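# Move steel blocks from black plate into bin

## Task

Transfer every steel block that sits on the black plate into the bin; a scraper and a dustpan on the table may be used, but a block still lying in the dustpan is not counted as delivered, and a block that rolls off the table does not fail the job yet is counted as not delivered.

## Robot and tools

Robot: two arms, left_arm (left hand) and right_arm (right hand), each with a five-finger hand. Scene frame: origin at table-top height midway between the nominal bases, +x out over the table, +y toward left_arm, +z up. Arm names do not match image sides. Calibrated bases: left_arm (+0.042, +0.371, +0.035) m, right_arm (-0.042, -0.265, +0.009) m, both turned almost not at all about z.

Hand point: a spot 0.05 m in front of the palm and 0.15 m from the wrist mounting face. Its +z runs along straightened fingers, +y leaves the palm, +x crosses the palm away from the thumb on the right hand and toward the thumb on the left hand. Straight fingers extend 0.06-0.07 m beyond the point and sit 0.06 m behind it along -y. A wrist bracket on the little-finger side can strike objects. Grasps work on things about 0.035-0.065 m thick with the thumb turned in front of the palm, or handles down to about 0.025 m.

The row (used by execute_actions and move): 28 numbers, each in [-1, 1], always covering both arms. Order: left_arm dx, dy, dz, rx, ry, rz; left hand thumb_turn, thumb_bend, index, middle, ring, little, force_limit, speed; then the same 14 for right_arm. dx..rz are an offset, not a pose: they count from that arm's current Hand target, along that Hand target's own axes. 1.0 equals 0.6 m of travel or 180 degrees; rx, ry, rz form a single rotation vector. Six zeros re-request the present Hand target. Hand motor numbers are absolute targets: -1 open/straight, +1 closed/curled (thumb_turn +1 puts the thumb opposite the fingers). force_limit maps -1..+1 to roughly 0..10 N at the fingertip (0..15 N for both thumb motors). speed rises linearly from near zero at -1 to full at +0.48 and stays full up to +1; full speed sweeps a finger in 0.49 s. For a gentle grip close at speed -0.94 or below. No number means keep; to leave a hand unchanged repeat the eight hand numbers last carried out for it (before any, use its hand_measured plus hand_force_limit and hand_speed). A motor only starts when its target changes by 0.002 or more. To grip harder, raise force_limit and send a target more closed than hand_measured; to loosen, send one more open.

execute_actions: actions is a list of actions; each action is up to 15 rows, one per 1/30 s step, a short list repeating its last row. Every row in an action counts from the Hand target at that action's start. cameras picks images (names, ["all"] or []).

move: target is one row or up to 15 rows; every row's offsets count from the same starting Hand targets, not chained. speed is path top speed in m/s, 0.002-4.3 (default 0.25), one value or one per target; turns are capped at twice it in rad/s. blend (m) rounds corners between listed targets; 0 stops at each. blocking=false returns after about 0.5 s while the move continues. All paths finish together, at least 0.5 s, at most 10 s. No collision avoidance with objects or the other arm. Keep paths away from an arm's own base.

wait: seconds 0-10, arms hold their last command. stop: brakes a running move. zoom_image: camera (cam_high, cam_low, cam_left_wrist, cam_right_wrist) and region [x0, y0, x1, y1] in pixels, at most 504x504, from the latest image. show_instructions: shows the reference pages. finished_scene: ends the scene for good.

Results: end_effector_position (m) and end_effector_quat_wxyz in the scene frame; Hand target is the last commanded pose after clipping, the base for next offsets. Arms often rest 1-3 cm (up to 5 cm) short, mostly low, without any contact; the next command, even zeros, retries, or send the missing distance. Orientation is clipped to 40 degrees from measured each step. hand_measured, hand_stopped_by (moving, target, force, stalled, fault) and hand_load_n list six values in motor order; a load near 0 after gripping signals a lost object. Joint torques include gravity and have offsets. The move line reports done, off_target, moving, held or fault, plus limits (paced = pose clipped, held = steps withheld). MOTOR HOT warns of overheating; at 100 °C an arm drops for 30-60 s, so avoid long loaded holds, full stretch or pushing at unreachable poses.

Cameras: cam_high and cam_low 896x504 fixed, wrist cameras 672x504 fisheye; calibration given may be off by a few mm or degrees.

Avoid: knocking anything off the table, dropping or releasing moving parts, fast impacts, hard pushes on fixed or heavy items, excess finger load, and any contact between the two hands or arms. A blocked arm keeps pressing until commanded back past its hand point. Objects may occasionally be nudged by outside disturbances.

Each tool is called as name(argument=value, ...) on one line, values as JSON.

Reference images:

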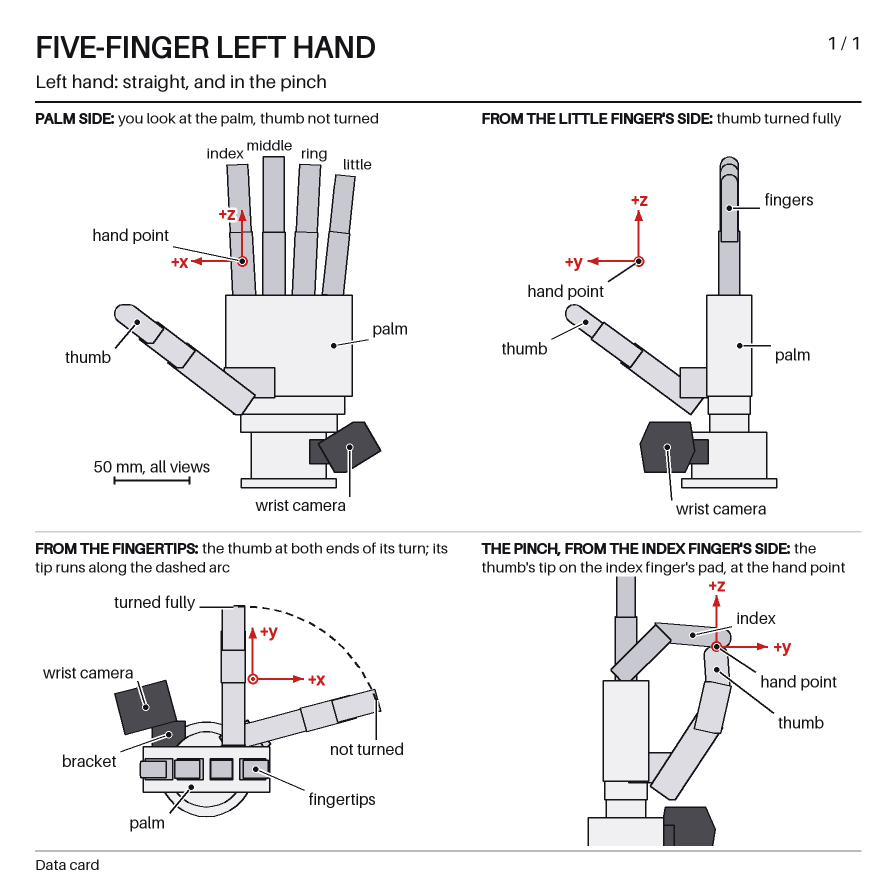

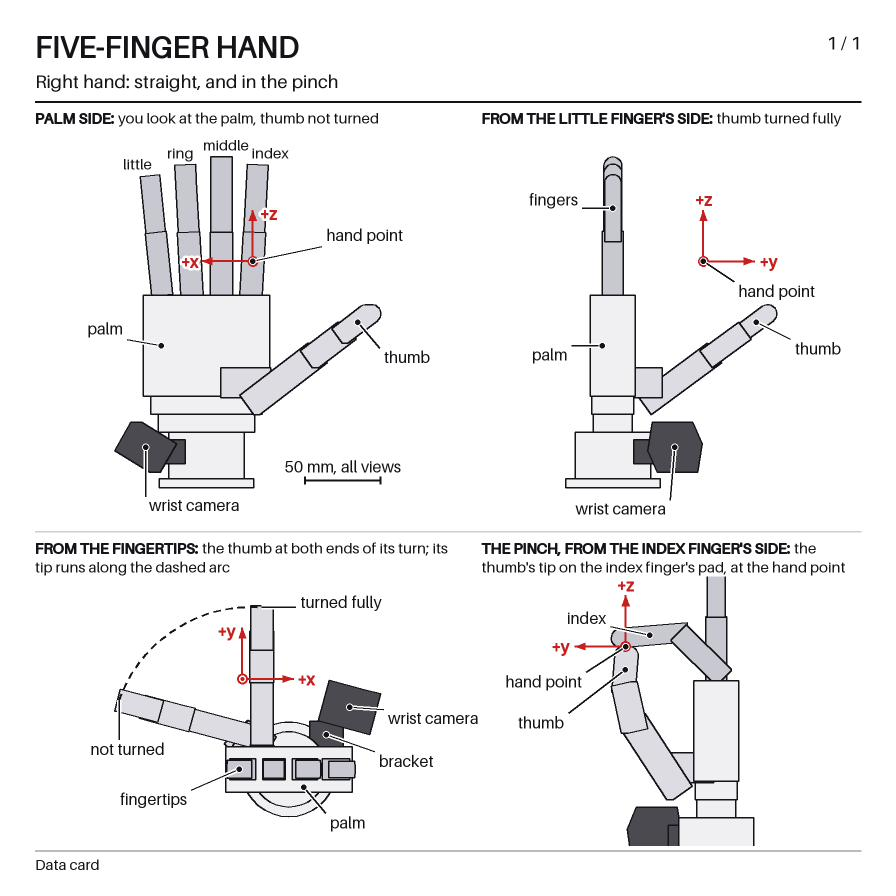

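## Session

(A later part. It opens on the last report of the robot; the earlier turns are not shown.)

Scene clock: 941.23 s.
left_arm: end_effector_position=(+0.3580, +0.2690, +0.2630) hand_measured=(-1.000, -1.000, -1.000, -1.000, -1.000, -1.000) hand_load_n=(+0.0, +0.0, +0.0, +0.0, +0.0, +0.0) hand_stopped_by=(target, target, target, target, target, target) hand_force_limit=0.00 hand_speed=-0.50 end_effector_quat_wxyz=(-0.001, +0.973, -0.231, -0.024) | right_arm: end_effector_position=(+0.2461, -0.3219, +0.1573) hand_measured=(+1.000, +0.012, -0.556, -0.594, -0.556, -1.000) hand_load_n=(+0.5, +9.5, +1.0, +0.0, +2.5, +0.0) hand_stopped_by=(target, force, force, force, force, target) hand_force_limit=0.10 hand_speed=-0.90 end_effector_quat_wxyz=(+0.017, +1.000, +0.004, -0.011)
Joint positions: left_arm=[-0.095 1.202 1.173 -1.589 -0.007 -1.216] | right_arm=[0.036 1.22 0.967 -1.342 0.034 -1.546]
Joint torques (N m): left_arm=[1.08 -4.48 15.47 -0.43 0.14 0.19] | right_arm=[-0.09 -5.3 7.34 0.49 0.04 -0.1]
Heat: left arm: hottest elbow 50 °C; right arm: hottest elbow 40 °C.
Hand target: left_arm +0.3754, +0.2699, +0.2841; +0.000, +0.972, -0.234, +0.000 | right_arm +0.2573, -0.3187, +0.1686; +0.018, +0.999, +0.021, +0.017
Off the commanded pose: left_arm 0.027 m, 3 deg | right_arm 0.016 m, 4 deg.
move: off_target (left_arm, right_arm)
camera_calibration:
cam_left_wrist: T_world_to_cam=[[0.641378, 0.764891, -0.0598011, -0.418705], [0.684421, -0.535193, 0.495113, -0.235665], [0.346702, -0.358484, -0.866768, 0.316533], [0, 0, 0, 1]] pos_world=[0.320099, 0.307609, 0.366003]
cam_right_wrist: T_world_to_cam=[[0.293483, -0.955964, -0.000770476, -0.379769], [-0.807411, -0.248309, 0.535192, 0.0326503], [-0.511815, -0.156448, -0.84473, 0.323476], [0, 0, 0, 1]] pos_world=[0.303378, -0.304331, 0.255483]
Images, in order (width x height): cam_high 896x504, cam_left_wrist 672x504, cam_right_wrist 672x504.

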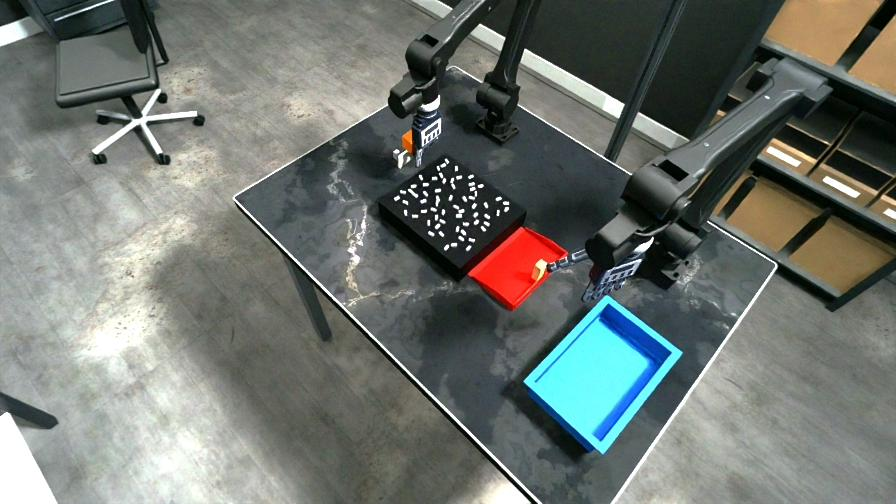

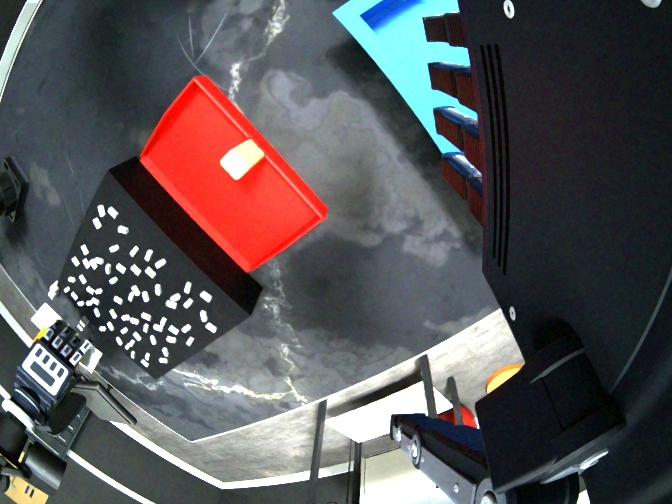

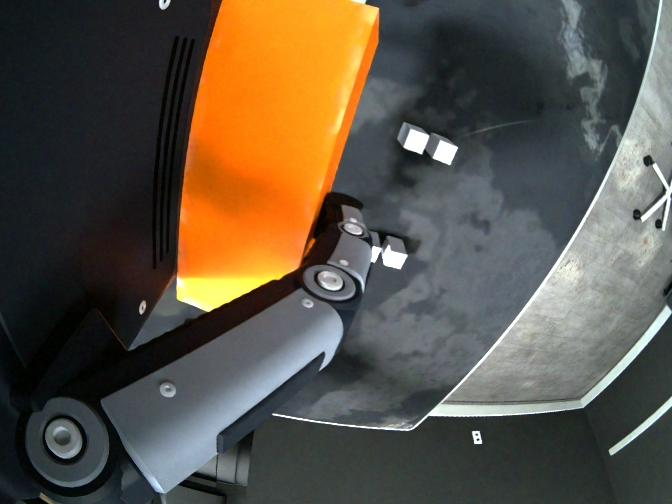

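move(target=[0,0,0,0,0,0,-1,-1,-1,-1,-1,-1,0,-0.5,-0.005,-0.05,0.0167,0,0,0.013,1,0.8,-0.2,-0.2,-0.2,-0.3,0.1,-0.9], speed=0.1, cameras=["cam_high","cam_left_wrist"])

zoom_image(camera="cam_high", region=[370, 90, 490, 190])

zoom_image(camera="cam_left_wrist", region=[0, 250, 160, 400])

Scene clock: 962.33 s.
left_arm: end_effector_position=(+0.3580, +0.2690, +0.2630) hand_measured=(-1.000, -1.000, -1.000, -1.000, -1.000, -1.000) hand_load_n=(-0.5, +0.0, +0.0, +0.0, +0.0, +0.0) hand_stopped_by=(target, target, target, target, target, target) hand_force_limit=0.00 hand_speed=-0.50 end_effector_quat_wxyz=(-0.001, +0.973, -0.231, -0.024) | right_arm: end_effector_position=(+0.2445, -0.2918, +0.1488) hand_measured=(+1.000, +0.012, -0.556, -0.594, -0.556, -0.462) hand_load_n=(+3.5, +13.5, +0.5, +0.0, +0.0, +6.5) hand_stopped_by=(target, force, force, force, force, force) hand_force_limit=0.10 hand_speed=-0.90 end_effector_quat_wxyz=(+0.016, +1.000, +0.007, -0.006)
Joint positions: left_arm=[-0.095 1.202 1.173 -1.589 -0.007 -1.216] | right_arm=[0.129 1.22 0.945 -1.313 0.031 -1.458]
Joint torques (N m): left_arm=[1.14 -4.54 15.5 -0.36 0.14 0.18] | right_arm=[0.38 -4.42 7.31 0.47 0.19 0.16]
Heat: left arm: hottest elbow 50 °C; right arm: hottest elbow 40 °C.
Hand target: left_arm +0.3754, +0.2699, +0.2841; +0.000, +0.972, -0.234, +0.000 | right_arm +0.2534, -0.2892, +0.1574; +0.017, +1.000, +0.000, +0.017
Off the commanded pose: left_arm 0.027 m, 3 deg | right_arm 0.013 m, 3 deg.
move: off_target (left_arm, right_arm)
camera_calibration:
cam_left_wrist: T_world_to_cam=[[0.641378, 0.764891, -0.0598011, -0.418705], [0.684421, -0.535193, 0.495113, -0.235665], [0.346702, -0.358484, -0.866768, 0.316533], [0, 0, 0, 1]] pos_world=[0.320099, 0.307609, 0.366003]
Images, in order (width x height): cam_high 896x504, cam_left_wrist 672x504.

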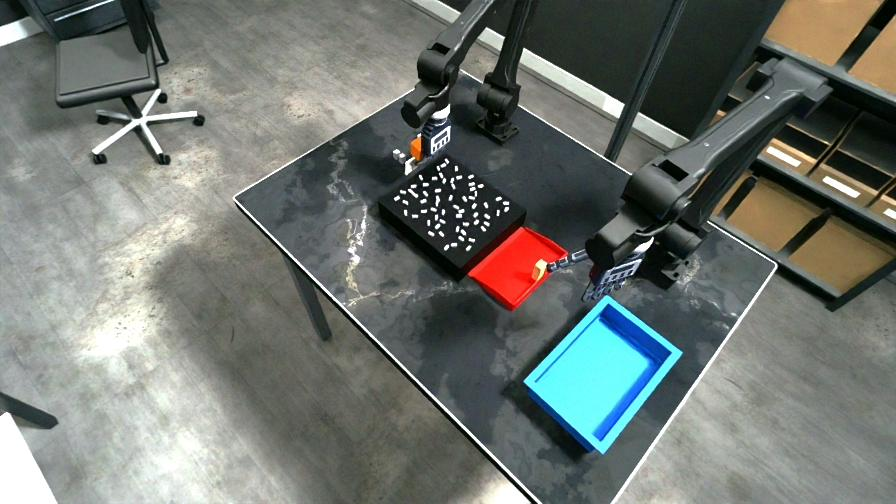

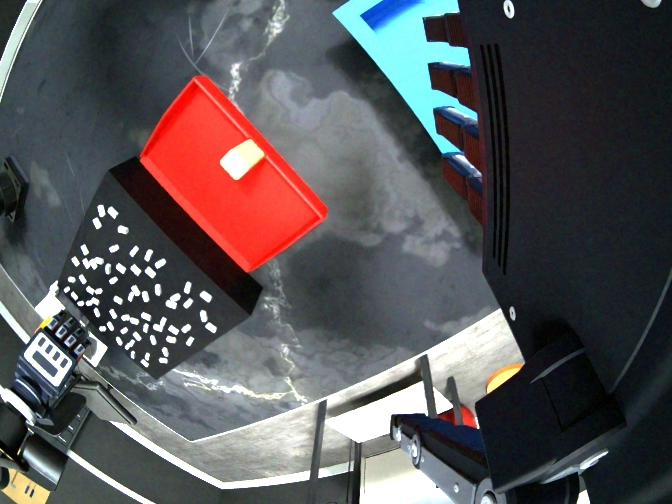

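Scaled by 4.200.

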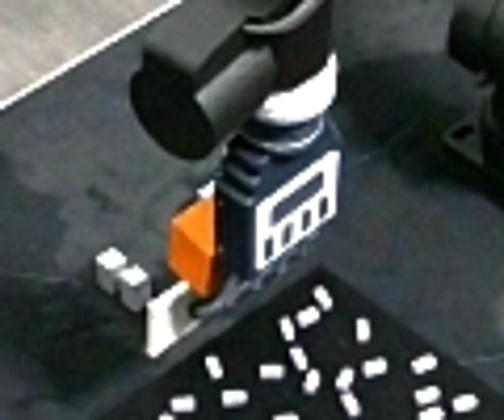

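Scaled by 3.150 from the camera's 672x504 image, which has a finer 960x720 frame.

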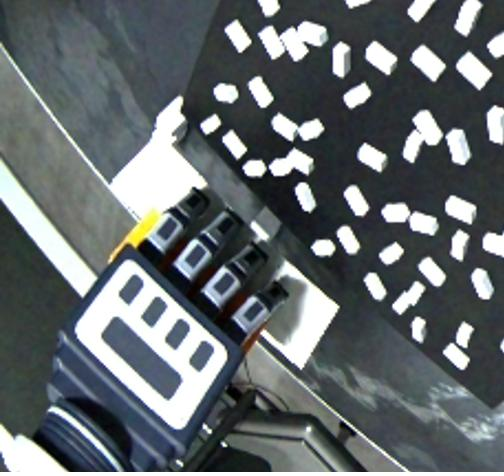

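move(target=[[0,0,0,0,0,0,-1,-1,-1,-1,-1,-1,0,-0.5,0,-0.0225,0,0,0,0.0,1,0.8,-0.2,-0.2,-0.2,-0.3,0.1,-0.9],[0,0,0,0,0,0,-1,-1,-1,-1,-1,-1,0,-0.5,0,-0.0225,0.035,0,0,0.0,1,0.8,-0.2,-0.2,-0.2,-0.3,0.1,-0.9]], speed=[0.1,0.04], cameras=["cam_high","cam_left_wrist"])

zoom_image(camera="cam_high", region=[370, 90, 490, 190])

zoom_image(camera="cam_left_wrist", region=[0, 250, 160, 400])

Scene clock: 973.10 s.
left_arm: end_effector_position=(+0.3580, +0.2690, +0.2630) hand_measured=(-1.000, -1.000, -1.000, -1.000, -1.000, -1.000) hand_load_n=(+0.0, +0.0, +0.0, +0.0, +0.0, +0.0) hand_stopped_by=(target, target, target, target, target, target) hand_force_limit=0.00 hand_speed=-0.50 end_effector_quat_wxyz=(-0.001, +0.973, -0.231, -0.024) | right_arm: end_effector_position=(+0.2454, -0.2778, +0.1338) hand_measured=(+1.000, +0.012, -0.556, -0.594, -0.556, -0.462) hand_load_n=(+2.5, +13.5, +0.5, +0.0, +0.0, +5.5) hand_stopped_by=(target, force, force, force, force, force) hand_force_limit=0.10 hand_speed=-0.90 end_effector_quat_wxyz=(+0.015, +1.000, +0.002, +0.004)
Joint positions: left_arm=[-0.095 1.202 1.173 -1.589 -0.007 -1.216] | right_arm=[0.171 1.226 0.911 -1.253 0.031 -1.406]
Joint torques (N m): left_arm=[1.03 -4.42 15.47 -0.4 0.15 0.18] | right_arm=[0.09 -3.14 6.9 0.57 0.23 0.15]
Heat: left arm: hottest elbow 50 °C; right arm: hottest elbow 39 °C.
Hand target: left_arm +0.3754, +0.2699, +0.2841; +0.000, +0.972, -0.234, +0.000 | right_arm +0.2542, -0.2764, +0.1359; +0.017, +1.000, +0.000, +0.017
Off the commanded pose: left_arm 0.027 m, 3 deg | right_arm 0.009 m, 2 deg.
move: off_target (left_arm)
camera_calibration:
cam_left_wrist: T_world_to_cam=[[0.641378, 0.764891, -0.0598011, -0.418705], [0.684421, -0.535193, 0.495113, -0.235665], [0.346702, -0.358484, -0.866768, 0.316533], [0, 0, 0, 1]] pos_world=[0.320099, 0.307609, 0.366003]
Images, in order (width x height): cam_high 896x504, cam_left_wrist 672x504.

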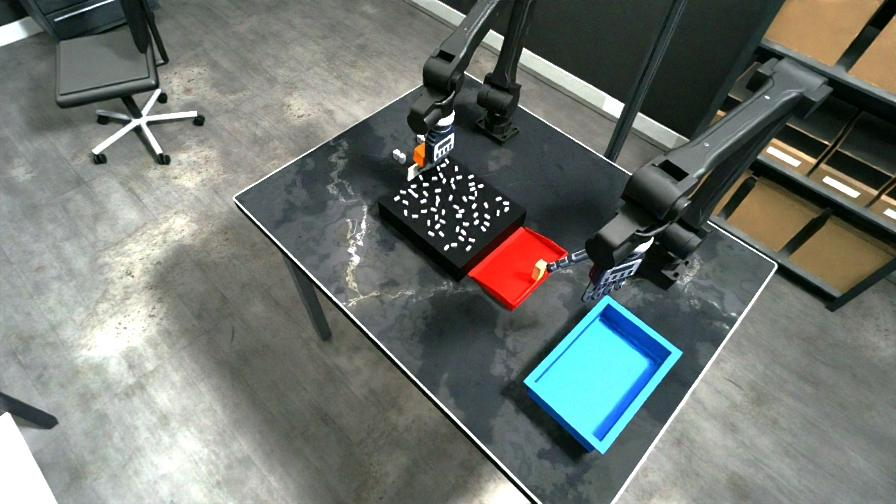

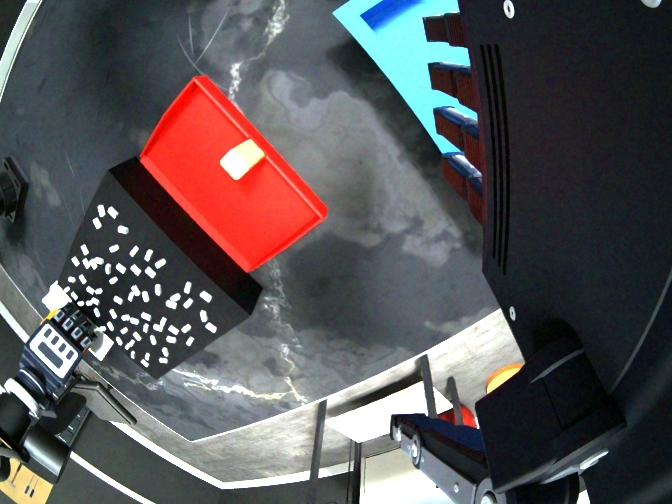

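Scaled by 4.200.

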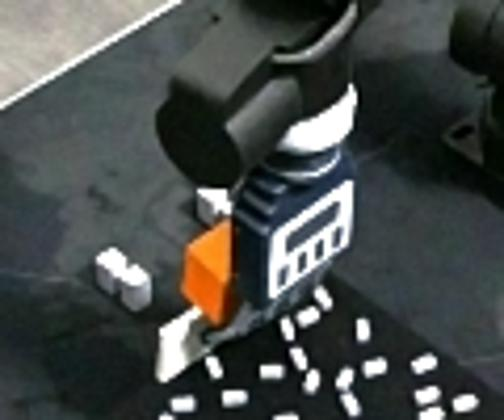

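Scaled by 3.150 from the camera's 672x504 image, which has a finer 960x720 frame.

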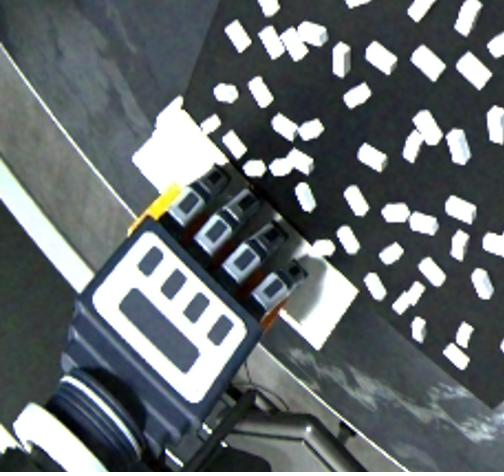

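move(target=[[0,0,0,0,0,0,-1,-1,-1,-1,-1,-1,0,-0.5,0,-0.025,0.01,0,0,0.0,1,0.8,-0.2,-0.2,-0.2,-0.3,0.1,-0.9],[0,0,0,0,0,0,-1,-1,-1,-1,-1,-1,0,-0.5,0.0018,-0.0743,0.01,0,0,0.1,1,0.8,-0.2,-0.2,-0.2,-0.3,0.1,-0.9],[0,0,0,0,0,0,-1,-1,-1,-1,-1,-1,0,-0.5,0.0018,-0.12,0.01,0,0,0.1,1,0.8,-0.2,-0.2,-0.2,-0.3,0.1,-0.9]], speed=0.06, blend=[0.005,0.005,0], cameras=["cam_high","cam_left_wrist"])

zoom_image(camera="cam_high", region=[370, 120, 530, 260])

zoom_image(camera="cam_left_wrist", region=[20, 170, 240, 390])

Scene clock: 994.53 s.
left_arm: end_effector_position=(+0.3580, +0.2690, +0.2630) hand_measured=(-1.000, -1.000, -1.000, -1.000, -1.000, -1.000) hand_load_n=(+0.0, +0.0, +0.0, +0.0, +0.0, +0.0) hand_stopped_by=(target, target, target, target, target, target) hand_force_limit=0.00 hand_speed=-0.50 end_effector_quat_wxyz=(-0.001, +0.973, -0.231, -0.024) | right_arm: end_effector_position=(+0.2438, -0.2236, +0.1312) hand_measured=(+1.000, +0.012, -0.556, -0.594, -0.556, -0.462) hand_load_n=(+0.0, +15.5, +0.0, +0.0, +0.0, +4.0) hand_stopped_by=(target, force, force, force, force, force) hand_force_limit=0.10 hand_speed=-0.90 end_effector_quat_wxyz=(+0.029, +0.989, -0.146, +0.012)
Joint positions: left_arm=[-0.095 1.202 1.173 -1.589 -0.007 -1.216] | right_arm=[0.303 1.298 0.964 -1.241 0.062 -0.977]
Joint torques (N m): left_arm=[1.32 -4.42 15.45 -0.4 0.15 0.18] | right_arm=[1.03 -2.2 7.83 1.02 -0.29 0.39]
Heat: left arm: hottest elbow 50 °C; right arm: hottest elbow 39 °C.
Hand target: left_arm +0.3754, +0.2699, +0.2841; +0.000, +0.972, -0.234, +0.000 | right_arm +0.2555, -0.2047, +0.1275; +0.014, +0.987, -0.156, +0.020
Off the commanded pose: left_arm 0.027 m, 3 deg | right_arm 0.022 m, 2 deg.
move: off_target (left_arm, right_arm)
camera_calibration:
cam_left_wrist: T_world_to_cam=[[0.641378, 0.764891, -0.0598011, -0.418705], [0.684421, -0.535193, 0.495113, -0.235665], [0.346702, -0.358484, -0.866768, 0.316533], [0, 0, 0, 1]] pos_world=[0.320099, 0.307609, 0.366003]
Images, in order (width x height): cam_high 896x504, cam_left_wrist 672x504.

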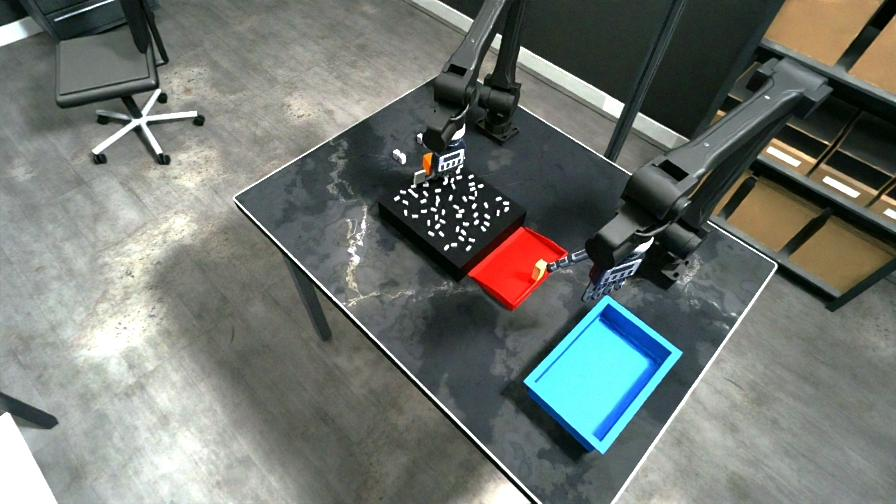

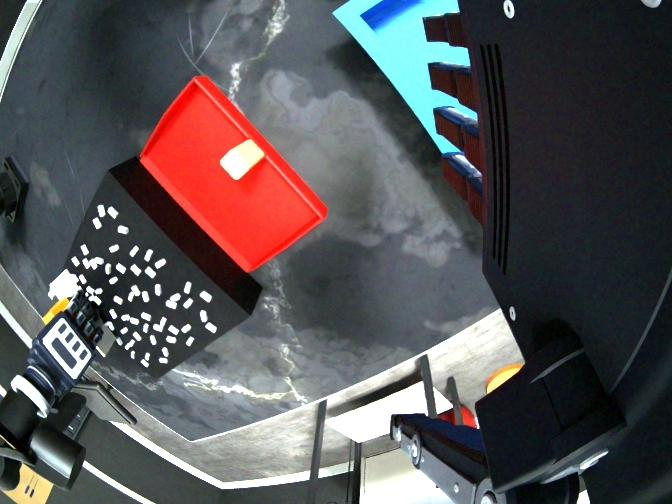

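Scaled by 3.150.

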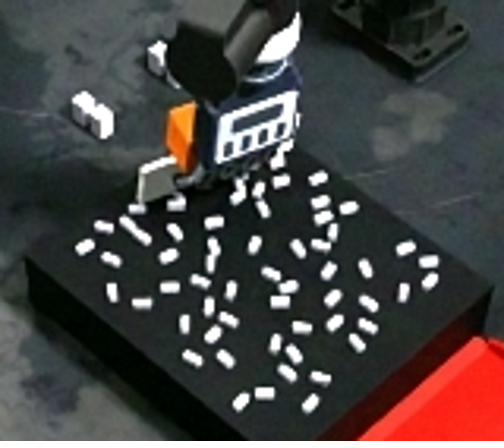

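Scaled by 2.291 from the camera's 672x504 image, which has a finer 960x720 frame.

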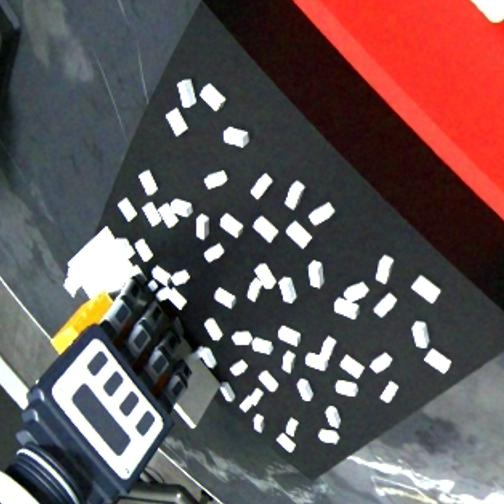

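move(target=[0,0,0,0,0,0,-1,-1,-1,-1,-1,-1,0,-0.5,-0.0567,-0.1743,-0.008,0,0,0,1,0.8,-0.2,-0.2,-0.2,-0.3,0.1,-0.9], speed=0.06, cameras=["cam_high","cam_left_wrist"])

zoom_image(camera="cam_high", region=[370, 120, 530, 260])

zoom_image(camera="cam_left_wrist", region=[20, 170, 240, 390])

Scene clock: 1001.93 s.
left_arm: end_effector_position=(+0.3580, +0.2690, +0.2630) hand_measured=(-1.000, -1.000, -1.000, -1.000, -1.000, -1.000) hand_load_n=(+0.0, +0.0, +0.0, +0.0, +0.0, +0.0) hand_stopped_by=(target, target, target, target, target, target) hand_force_limit=0.00 hand_speed=-0.50 end_effector_quat_wxyz=(-0.001, +0.973, -0.231, -0.024) | right_arm: end_effector_position=(+0.2495, -0.1156, +0.1314) hand_measured=(+1.000, +0.012, -0.556, -0.594, -0.556, -0.462) hand_load_n=(+0.0, +16.0, +0.0, +0.0, +0.0, +5.5) hand_stopped_by=(target, force, force, force, force, force) hand_force_limit=0.10 hand_speed=-0.90 end_effector_quat_wxyz=(+0.026, +0.989, -0.146, +0.017)
Joint positions: left_arm=[-0.095 1.202 1.173 -1.589 -0.007 -1.216] | right_arm=[0.563 1.424 1.088 -1.242 0.062 -0.716]
Joint torques (N m): left_arm=[1.2 -4.48 15.5 -0.43 0.14 0.19] | right_arm=[0.85 -3.6 8.27 0.53 -0.14 0.39]
Heat: left arm: hottest elbow 51 °C; right arm: hottest elbow 39 °C.
Hand target: left_arm +0.3754, +0.2699, +0.2841; +0.000, +0.972, -0.234, +0.000 | right_arm +0.2553, -0.0946, +0.1285; +0.014, +0.987, -0.156, +0.020
Off the commanded pose: left_arm 0.027 m, 3 deg | right_arm 0.022 m, 2 deg.
move: off_target (left_arm, right_arm)
camera_calibration:
cam_left_wrist: T_world_to_cam=[[0.641378, 0.764891, -0.0598011, -0.418705], [0.684421, -0.535193, 0.495113, -0.235665], [0.346702, -0.358484, -0.866768, 0.316533], [0, 0, 0, 1]] pos_world=[0.320099, 0.307609, 0.366003]
Images, in order (width x height): cam_high 896x504, cam_left_wrist 672x504.

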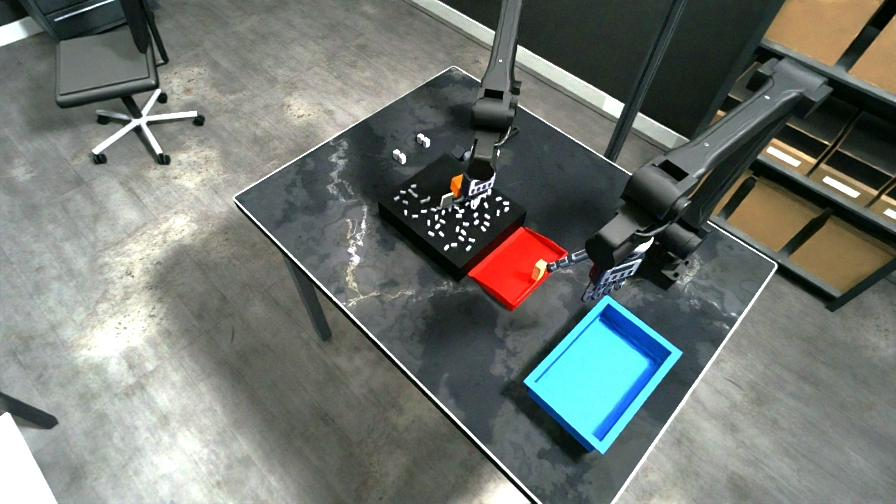

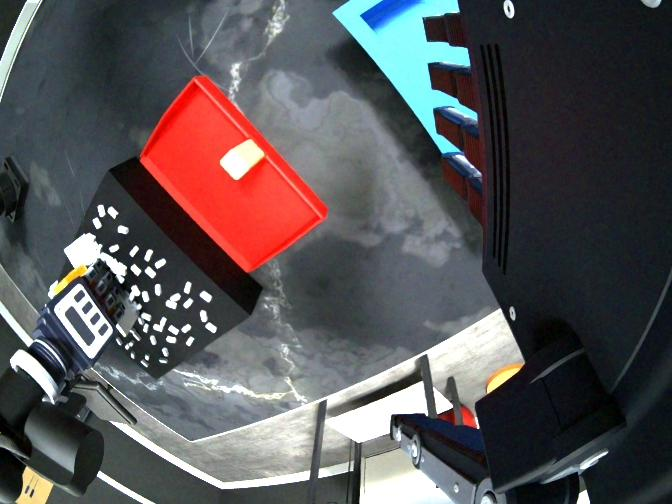

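Scaled by 3.150.

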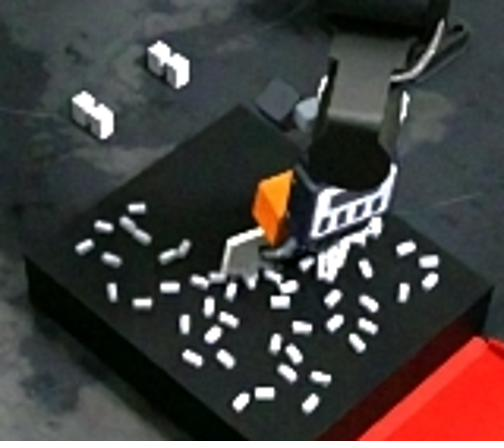

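Scaled by 2.291 from the camera's 672x504 image, which has a finer 960x720 frame.

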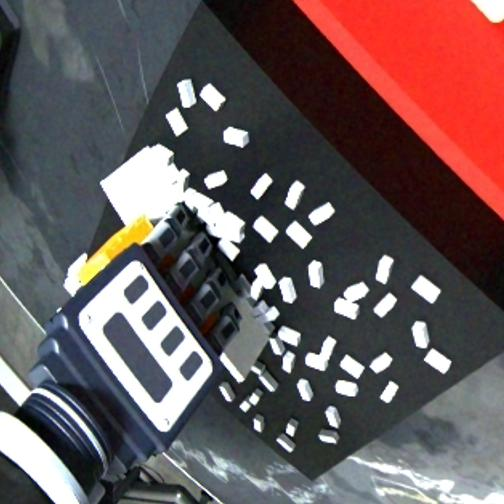

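move(target=[0,0,0,0,0,0,-1,-1,-1,-1,-1,-1,0,-0.5,-0.0515,-0.1585,0,0,0,0,1,0.8,-0.2,-0.2,-0.2,-0.3,0.1,-0.9], speed=0.06, cameras=["cam_high","cam_left_wrist"])

zoom_image(camera="cam_high", region=[370, 120, 570, 300])

zoom_image(camera="cam_left_wrist", region=[20, 130, 270, 390])

Scene clock: 1006.80 s.
left_arm: end_effector_position=(+0.3580, +0.2690, +0.2630) hand_measured=(-1.000, -1.000, -1.000, -1.000, -1.000, -1.000) hand_load_n=(+0.0, +0.0, +0.0, +0.0, +0.0, +0.0) hand_stopped_by=(target, target, target, target, target, target) hand_force_limit=0.00 hand_speed=-0.50 end_effector_quat_wxyz=(-0.001, +0.973, -0.231, -0.024) | right_arm: end_effector_position=(+0.2543, -0.0175, +0.1322) hand_measured=(+1.000, +0.010, -0.556, -0.594, -0.556, -0.462) hand_load_n=(+0.0, +16.5, +0.0, -0.5, +0.0, +5.0) hand_stopped_by=(target, force, force, force, force, force) hand_force_limit=0.10 hand_speed=-0.90 end_effector_quat_wxyz=(+0.022, +0.989, -0.147, +0.022)
Joint positions: left_arm=[-0.095 1.202 1.173 -1.589 -0.007 -1.216] | right_arm=[0.741 1.577 1.263 -1.264 0.062 -0.537]
Joint torques (N m): left_arm=[1.2 -4.31 15.56 -0.43 0.16 0.19] | right_arm=[0.97 -5.07 8.32 0.47 -0.1 0.38]
Heat: left arm: hottest elbow 51 °C; right arm: hottest elbow 39 °C.
Hand target: left_arm +0.3754, +0.2699, +0.2841; +0.000, +0.972, -0.234, +0.000 | right_arm +0.2553, +0.0053, +0.1250; +0.014, +0.987, -0.156, +0.020
Off the commanded pose: left_arm 0.027 m, 3 deg | right_arm 0.024 m, 1 deg.
move: off_target (left_arm, right_arm)
camera_calibration:
cam_left_wrist: T_world_to_cam=[[0.641378, 0.764891, -0.0598011, -0.418705], [0.684421, -0.535193, 0.495113, -0.235665], [0.346702, -0.358484, -0.866768, 0.316533], [0, 0, 0, 1]] pos_world=[0.320099, 0.307609, 0.366003]
Images, in order (width x height): cam_high 896x504, cam_left_wrist 672x504.

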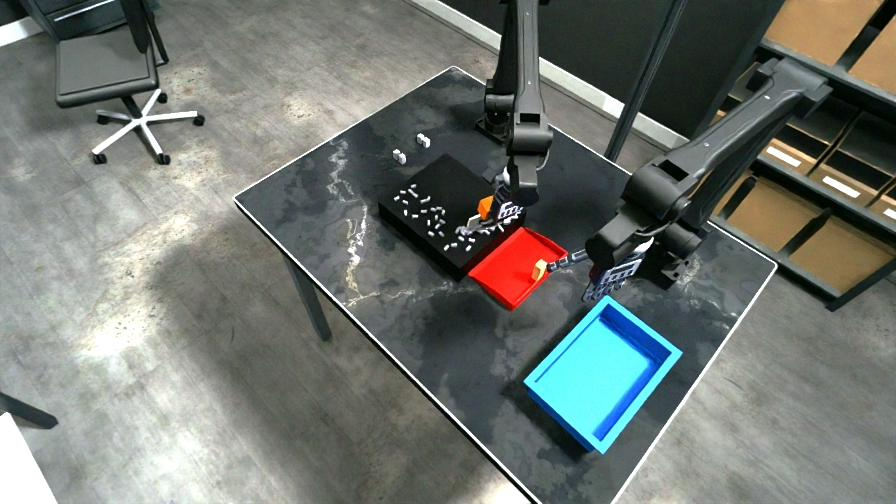

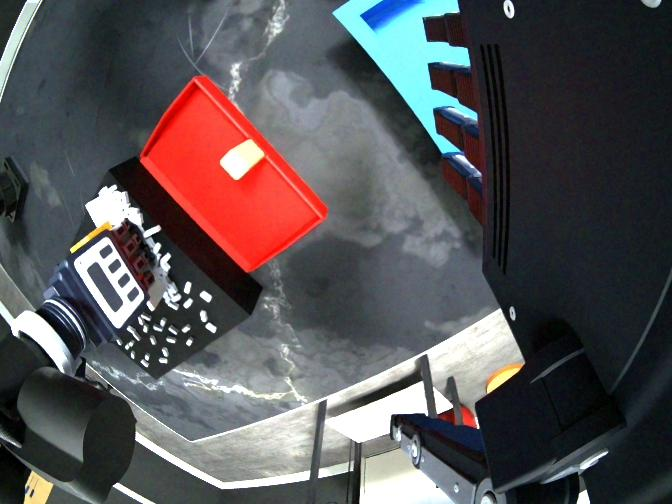

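Scaled by 2.520.

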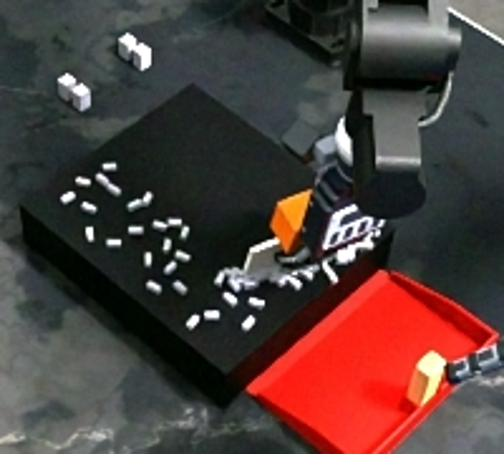

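Scaled by 1.938 from the camera's 672x504 image, which has a finer 960x720 frame.

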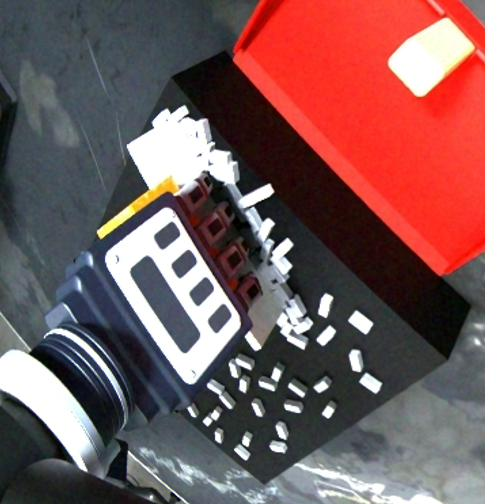

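move(target=[0.1728,0.1738,0.033,0,0,0.35,-1,-1,-1,-1,-1,-1,0,-0.5,0,0,0,0,0,0,1,0.8,-0.2,-0.2,-0.2,-0.3,0.1,-0.9], speed=0.2, cameras=["cam_high","cam_left_wrist"])

Scene clock: 1029.40 s.
left_arm: end_effector_position=(+0.4013, +0.1384, +0.2505) hand_measured=(-1.000, -1.000, -1.000, -1.000, -1.000, -1.000) hand_load_n=(+0.0, +0.0, +0.0, +0.0, +0.0, +0.0) hand_stopped_by=(target, target, target, target, target, target) hand_force_limit=0.00 hand_speed=-0.50 end_effector_quat_wxyz=(+0.005, +0.712, -0.701, -0.026) | right_arm: end_effector_position=(+0.2543, -0.0175, +0.1322) hand_measured=(+1.000, +0.010, -0.556, -0.594, -0.556, -0.462) hand_load_n=(+0.0, +16.5, +0.0, +0.0, +0.0, +5.0) hand_stopped_by=(target, force, force, force, force, force) hand_force_limit=0.10 hand_speed=-0.90 end_effector_quat_wxyz=(+0.022, +0.989, -0.147, +0.022)
Joint positions: left_arm=[-0.432 1.591 1.524 -1.555 -0.007 -0.464] | right_arm=[0.741 1.577 1.263 -1.264 0.062 -0.537]
Joint torques (N m): left_arm=[0.73 -10.81 15.38 0.12 0.14 0.2] | right_arm=[1.08 -5.07 8.35 0.44 -0.11 0.38]
Heat: left arm: hottest elbow 50 °C; right arm: hottest elbow 41 °C.
Hand target: left_arm +0.4201, +0.1298, +0.2643; +0.000, +0.706, -0.708, +0.000 | right_arm +0.2553, +0.0053, +0.1250; +0.014, +0.987, -0.156, +0.020
Off the commanded pose: left_arm 0.025 m, 3 deg | right_arm 0.024 m, 1 deg.
move: off_target (left_arm, right_arm)
camera_calibration:
cam_left_wrist: T_world_to_cam=[[0.97271, -0.214566, -0.0882945, -0.33752], [-0.139861, -0.845861, 0.51474, 0.0398995], [-0.185131, -0.488344, -0.852788, 0.471781], [0, 0, 0, 1]] pos_world=[0.421231, 0.191721, 0.35199]
Images, in order (width x height): cam_high 896x504, cam_left_wrist 672x504.

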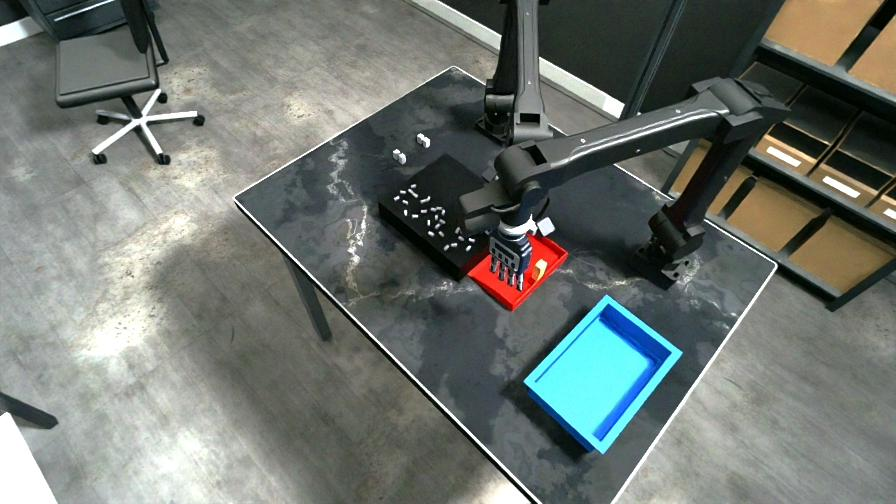

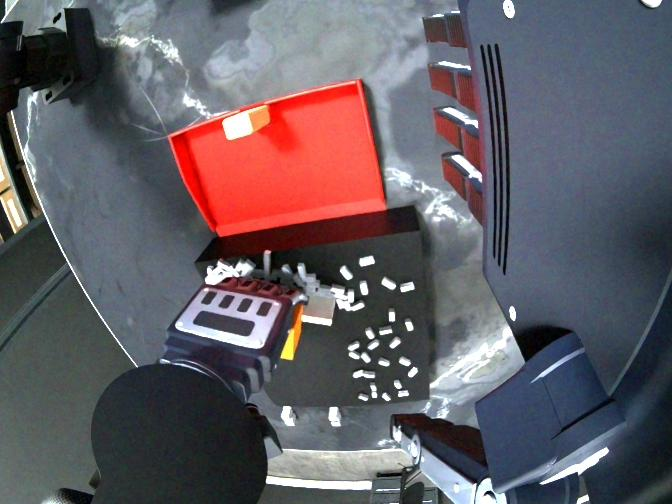

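zoom_image(camera="cam_left_wrist", region=[180, 180, 430, 360])

Scaled by 2.016 from the camera's 672x504 image, which has a finer 960x720 frame.

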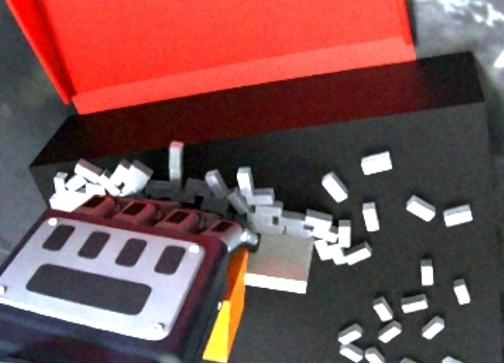

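move(target=[0.065,-0.007,0.293,0,0,0,-1,-1,-1,-1,-1,-1,0,-0.5,0,0,0,0,0,0,1,0.8,-0.2,-0.2,-0.2,-0.3,0.1,-0.9], speed=0.12, cameras=["cam_high","cam_left_wrist"])

zoom_image(camera="cam_high", region=[420, 180, 620, 340])

Scene clock: 1041.57 s.
left_arm: end_effector_position=(+0.4195, +0.0963, +0.0935) hand_measured=(-1.000, -1.000, -1.000, -1.000, -1.000, -1.000) hand_load_n=(+0.0, +0.0, +0.0, +0.0, +0.0, +0.0) hand_stopped_by=(target, target, target, target, target, target) hand_force_limit=0.00 hand_speed=-0.50 end_effector_quat_wxyz=(-0.002, +0.700, -0.715, -0.005) | right_arm: end_effector_position=(+0.2543, -0.0175, +0.1322) hand_measured=(+1.000, +0.010, -0.556, -0.594, -0.556, -0.462) hand_load_n=(+0.0, +16.5, +0.0, +0.0, +0.0, +5.0) hand_stopped_by=(target, force, force, force, force, force) hand_force_limit=0.10 hand_speed=-0.90 end_effector_quat_wxyz=(+0.022, +0.989, -0.147, +0.022)
Joint positions: left_arm=[-0.495 1.758 1.318 -1.139 -0.007 -0.49] | right_arm=[0.741 1.577 1.263 -1.264 0.062 -0.537]
Joint torques (N m): left_arm=[0.21 -12.81 9.16 0.59 0.13 -0.05] | right_arm=[0.91 -5.01 8.35 0.44 -0.1 0.38]
Heat: left arm: hottest elbow 48 °C; right arm: hottest elbow 42 °C.
Hand target: left_arm +0.4243, +0.0908, +0.0885; +0.000, +0.706, -0.708, +0.000 | right_arm +0.2553, +0.0053, +0.1250; +0.014, +0.987, -0.156, +0.020
Off the commanded pose: left_arm 0.009 m, 1 deg | right_arm 0.024 m, 1 deg.
move: off_target (right_arm)
camera_calibration:
cam_left_wrist: T_world_to_cam=[[0.966731, -0.251564, -0.0463313, -0.376101], [-0.190802, -0.829813, 0.524409, 0.106488], [-0.170369, -0.498122, -0.850205, 0.315163], [0, 0, 0, 1]] pos_world=[0.4376, 0.150741, 0.194684]
Images, in order (width x height): cam_high 896x504, cam_left_wrist 672x504.

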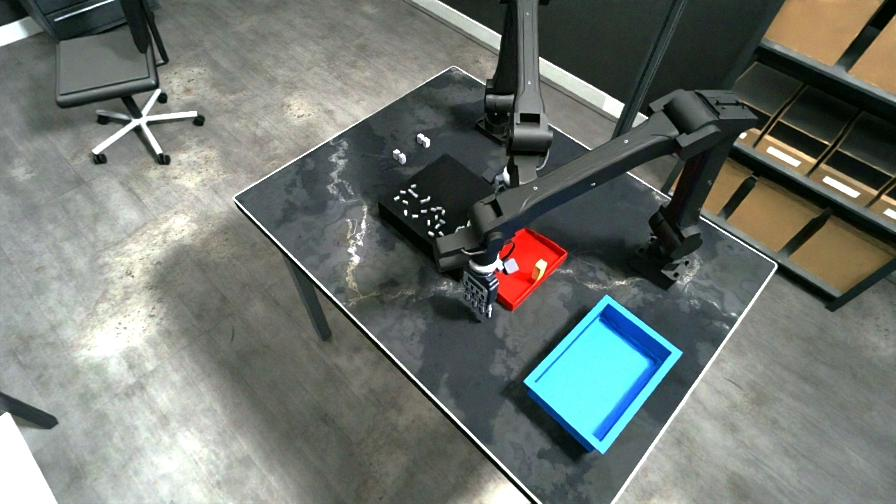

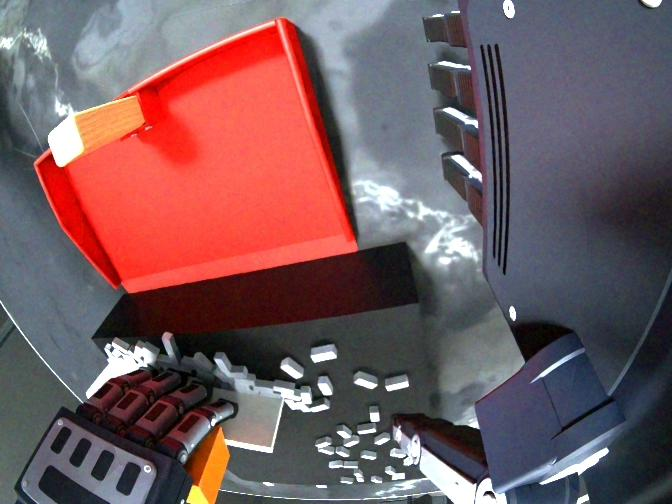

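Scaled by 2.520.

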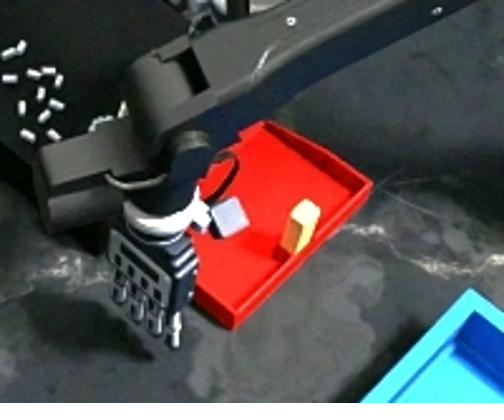

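move(target=[[0,0.03,0.0267,0,0,0,-1,-1,-1,-1,-1,-1,0,-0.5,0,0,0,0,0,0,1,0.8,-0.2,-0.2,-0.2,-0.3,0.1,-0.9],[0,0.15,0.0267,0,0,0,-1,-1,-1,-1,-1,-1,0,-0.5,0,0,0,0,0,0,1,0.8,-0.2,-0.2,-0.2,-0.3,0.1,-0.9]], speed=0.05, cameras=["cam_left_wrist"])

Scene clock: 1052.03 s.
left_arm: end_effector_position=(+0.3942, +0.0981, +0.0737) hand_measured=(-1.000, -1.000, -1.000, -1.000, -1.000, -1.000) hand_load_n=(+0.0, -0.5, -0.5, +0.0, +0.0, +0.0) hand_stopped_by=(target, target, target, target, target, target) hand_force_limit=0.00 hand_speed=-0.50 end_effector_quat_wxyz=(-0.007, +0.709, -0.705, +0.001) | right_arm: end_effector_position=(+0.2543, -0.0175, +0.1322) hand_measured=(+1.000, +0.010, -0.556, -0.594, -0.556, -0.462) hand_load_n=(+0.0, +16.5, +0.0, +0.0, +0.5, +5.0) hand_stopped_by=(target, force, force, force, force, force) hand_force_limit=0.10 hand_speed=-0.90 end_effector_quat_wxyz=(+0.022, +0.989, -0.147, +0.022)
Joint positions: left_arm=[-0.518 1.715 1.203 -1.053 -0.014 -0.541] | right_arm=[0.741 1.577 1.263 -1.264 0.062 -0.537]
Joint torques (N m): left_arm=[1.03 -13.39 9.61 0.14 0.08 0.06] | right_arm=[1.03 -5.07 8.34 0.44 -0.11 0.37]
Heat: left arm: hottest elbow 46 °C; right arm: hottest elbow 42 °C.
Hand target: left_arm +0.3990, +0.0941, +0.0794; -0.007, +0.707, -0.707, +0.010 (not the last commanded pose) | right_arm +0.2553, +0.0053, +0.1250; +0.014, +0.987, -0.156, +0.020
Off the commanded pose: left_arm 0.060 m, 1 deg | right_arm 0.024 m, 1 deg.
move: held (left_arm; a check stopped the path), off_target (right_arm); path passed 1 of 2 targets; limits=held
pose unreachable (left arm): on one or more control steps of this call, first in action 0 (counted from 0), this arm could not follow its commanded pose, so it was not sent that pose on those steps. It may still have moved: this result reports where it is.
cause: moving toward the commanded pose would bring a part of the arm too close to another arm (a part of this arm just beyond joint 3 (elbow) and a part of the right arm just beyond its joint 4 (wrist pitch), along the way the arms are being sent, or toward where that arm still pushes).
camera_calibration:
cam_left_wrist: T_world_to_cam=[[0.973926, -0.224765, -0.0308109, -0.358658], [-0.175908, -0.833931, 0.523082, 0.108188], [-0.143264, -0.504023, -0.851725, 0.284982], [0, 0, 0, 1]] pos_world=[0.409165, 0.153246, 0.175085]
Images, in order (width x height): cam_left_wrist 672x504.

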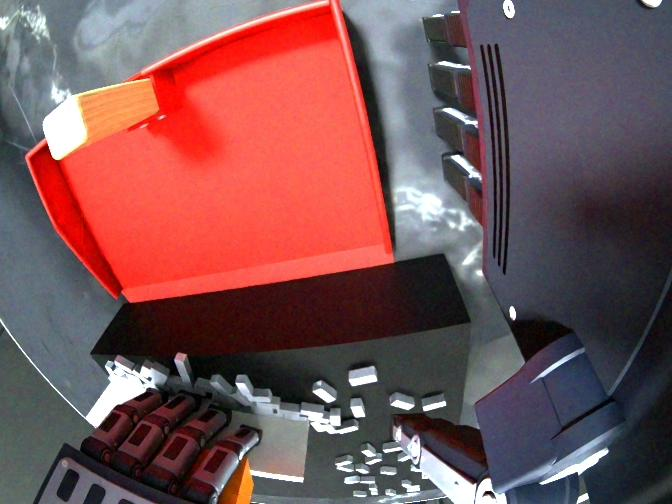

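move(target=[[0,0,0,0,0,0,-1,-1,-1,-1,-1,-1,0,-0.5,0,0,-0.05,0,0,0,1,0.8,-0.2,-0.2,-0.2,-0.3,0.1,-0.9],[0,0,0,0,0,0,-1,-1,-1,-1,-1,-1,0,-0.5,0.0618,0.1902,-0.05,0,0,0,1,0.8,-0.2,-0.2,-0.2,-0.3,0.1,-0.9]], speed=[0.06,0.12], blend=[0.01,0], cameras=["cam_left_wrist"])

Scene clock: 1058.47 s.
left_arm: end_effector_position=(+0.3942, +0.0981, +0.0737) hand_measured=(-1.000, -1.000, -1.000, -1.000, -1.000, -1.000) hand_load_n=(+0.0, -0.5, +0.0, +0.0, +0.0, +0.0) hand_stopped_by=(target, target, target, target, target, target) hand_force_limit=0.00 hand_speed=-0.50 end_effector_quat_wxyz=(-0.007, +0.709, -0.705, +0.001) | right_arm: end_effector_position=(+0.2462, -0.1137, +0.1475) hand_measured=(+1.000, +0.010, -0.556, -0.594, -0.556, -0.462) hand_load_n=(+2.0, +15.5, +0.5, +0.0, +0.0, +5.0) hand_stopped_by=(target, force, force, force, force, force) hand_force_limit=0.10 hand_speed=-0.90 end_effector_quat_wxyz=(+0.029, +0.986, -0.162, +0.002)
Joint positions: left_arm=[-0.518 1.715 1.203 -1.053 -0.014 -0.541] | right_arm=[0.559 1.428 1.132 -1.311 0.046 -0.688]
Joint torques (N m): left_arm=[1.2 -13.27 9.63 0.13 0.1 0.07] | right_arm=[-1.67 -7.82 7.12 0.08 0.04 -0.09]
Heat: left arm: hottest elbow 45 °C; right arm: hottest elbow 42 °C.
Hand target: left_arm +0.3990, +0.0941, +0.0794; -0.007, +0.707, -0.707, +0.010 | right_arm +0.2542, -0.1135, +0.1591; +0.014, +0.987, -0.156, +0.020
Off the commanded pose: left_arm 0.008 m, 1 deg | right_arm 0.014 m, 3 deg.
move: off_target (right_arm)
camera_calibration:
cam_left_wrist: T_world_to_cam=[[0.973926, -0.224765, -0.0308109, -0.358658], [-0.175908, -0.833931, 0.523082, 0.108188], [-0.143264, -0.504023, -0.851725, 0.284982], [0, 0, 0, 1]] pos_world=[0.409165, 0.153246, 0.175085]
Images, in order (width x height): cam_left_wrist 672x504.

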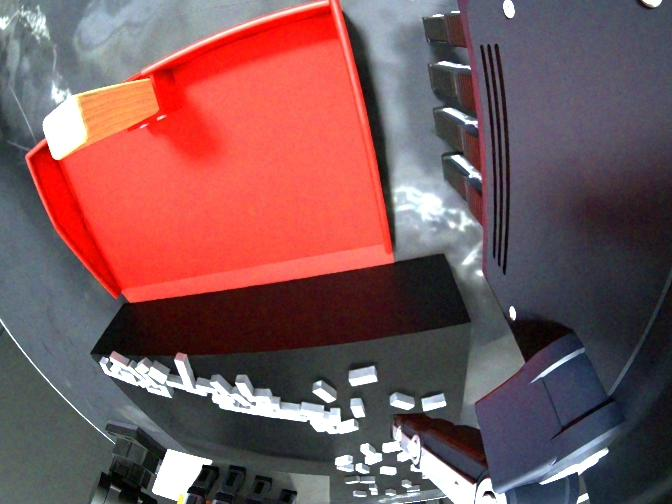

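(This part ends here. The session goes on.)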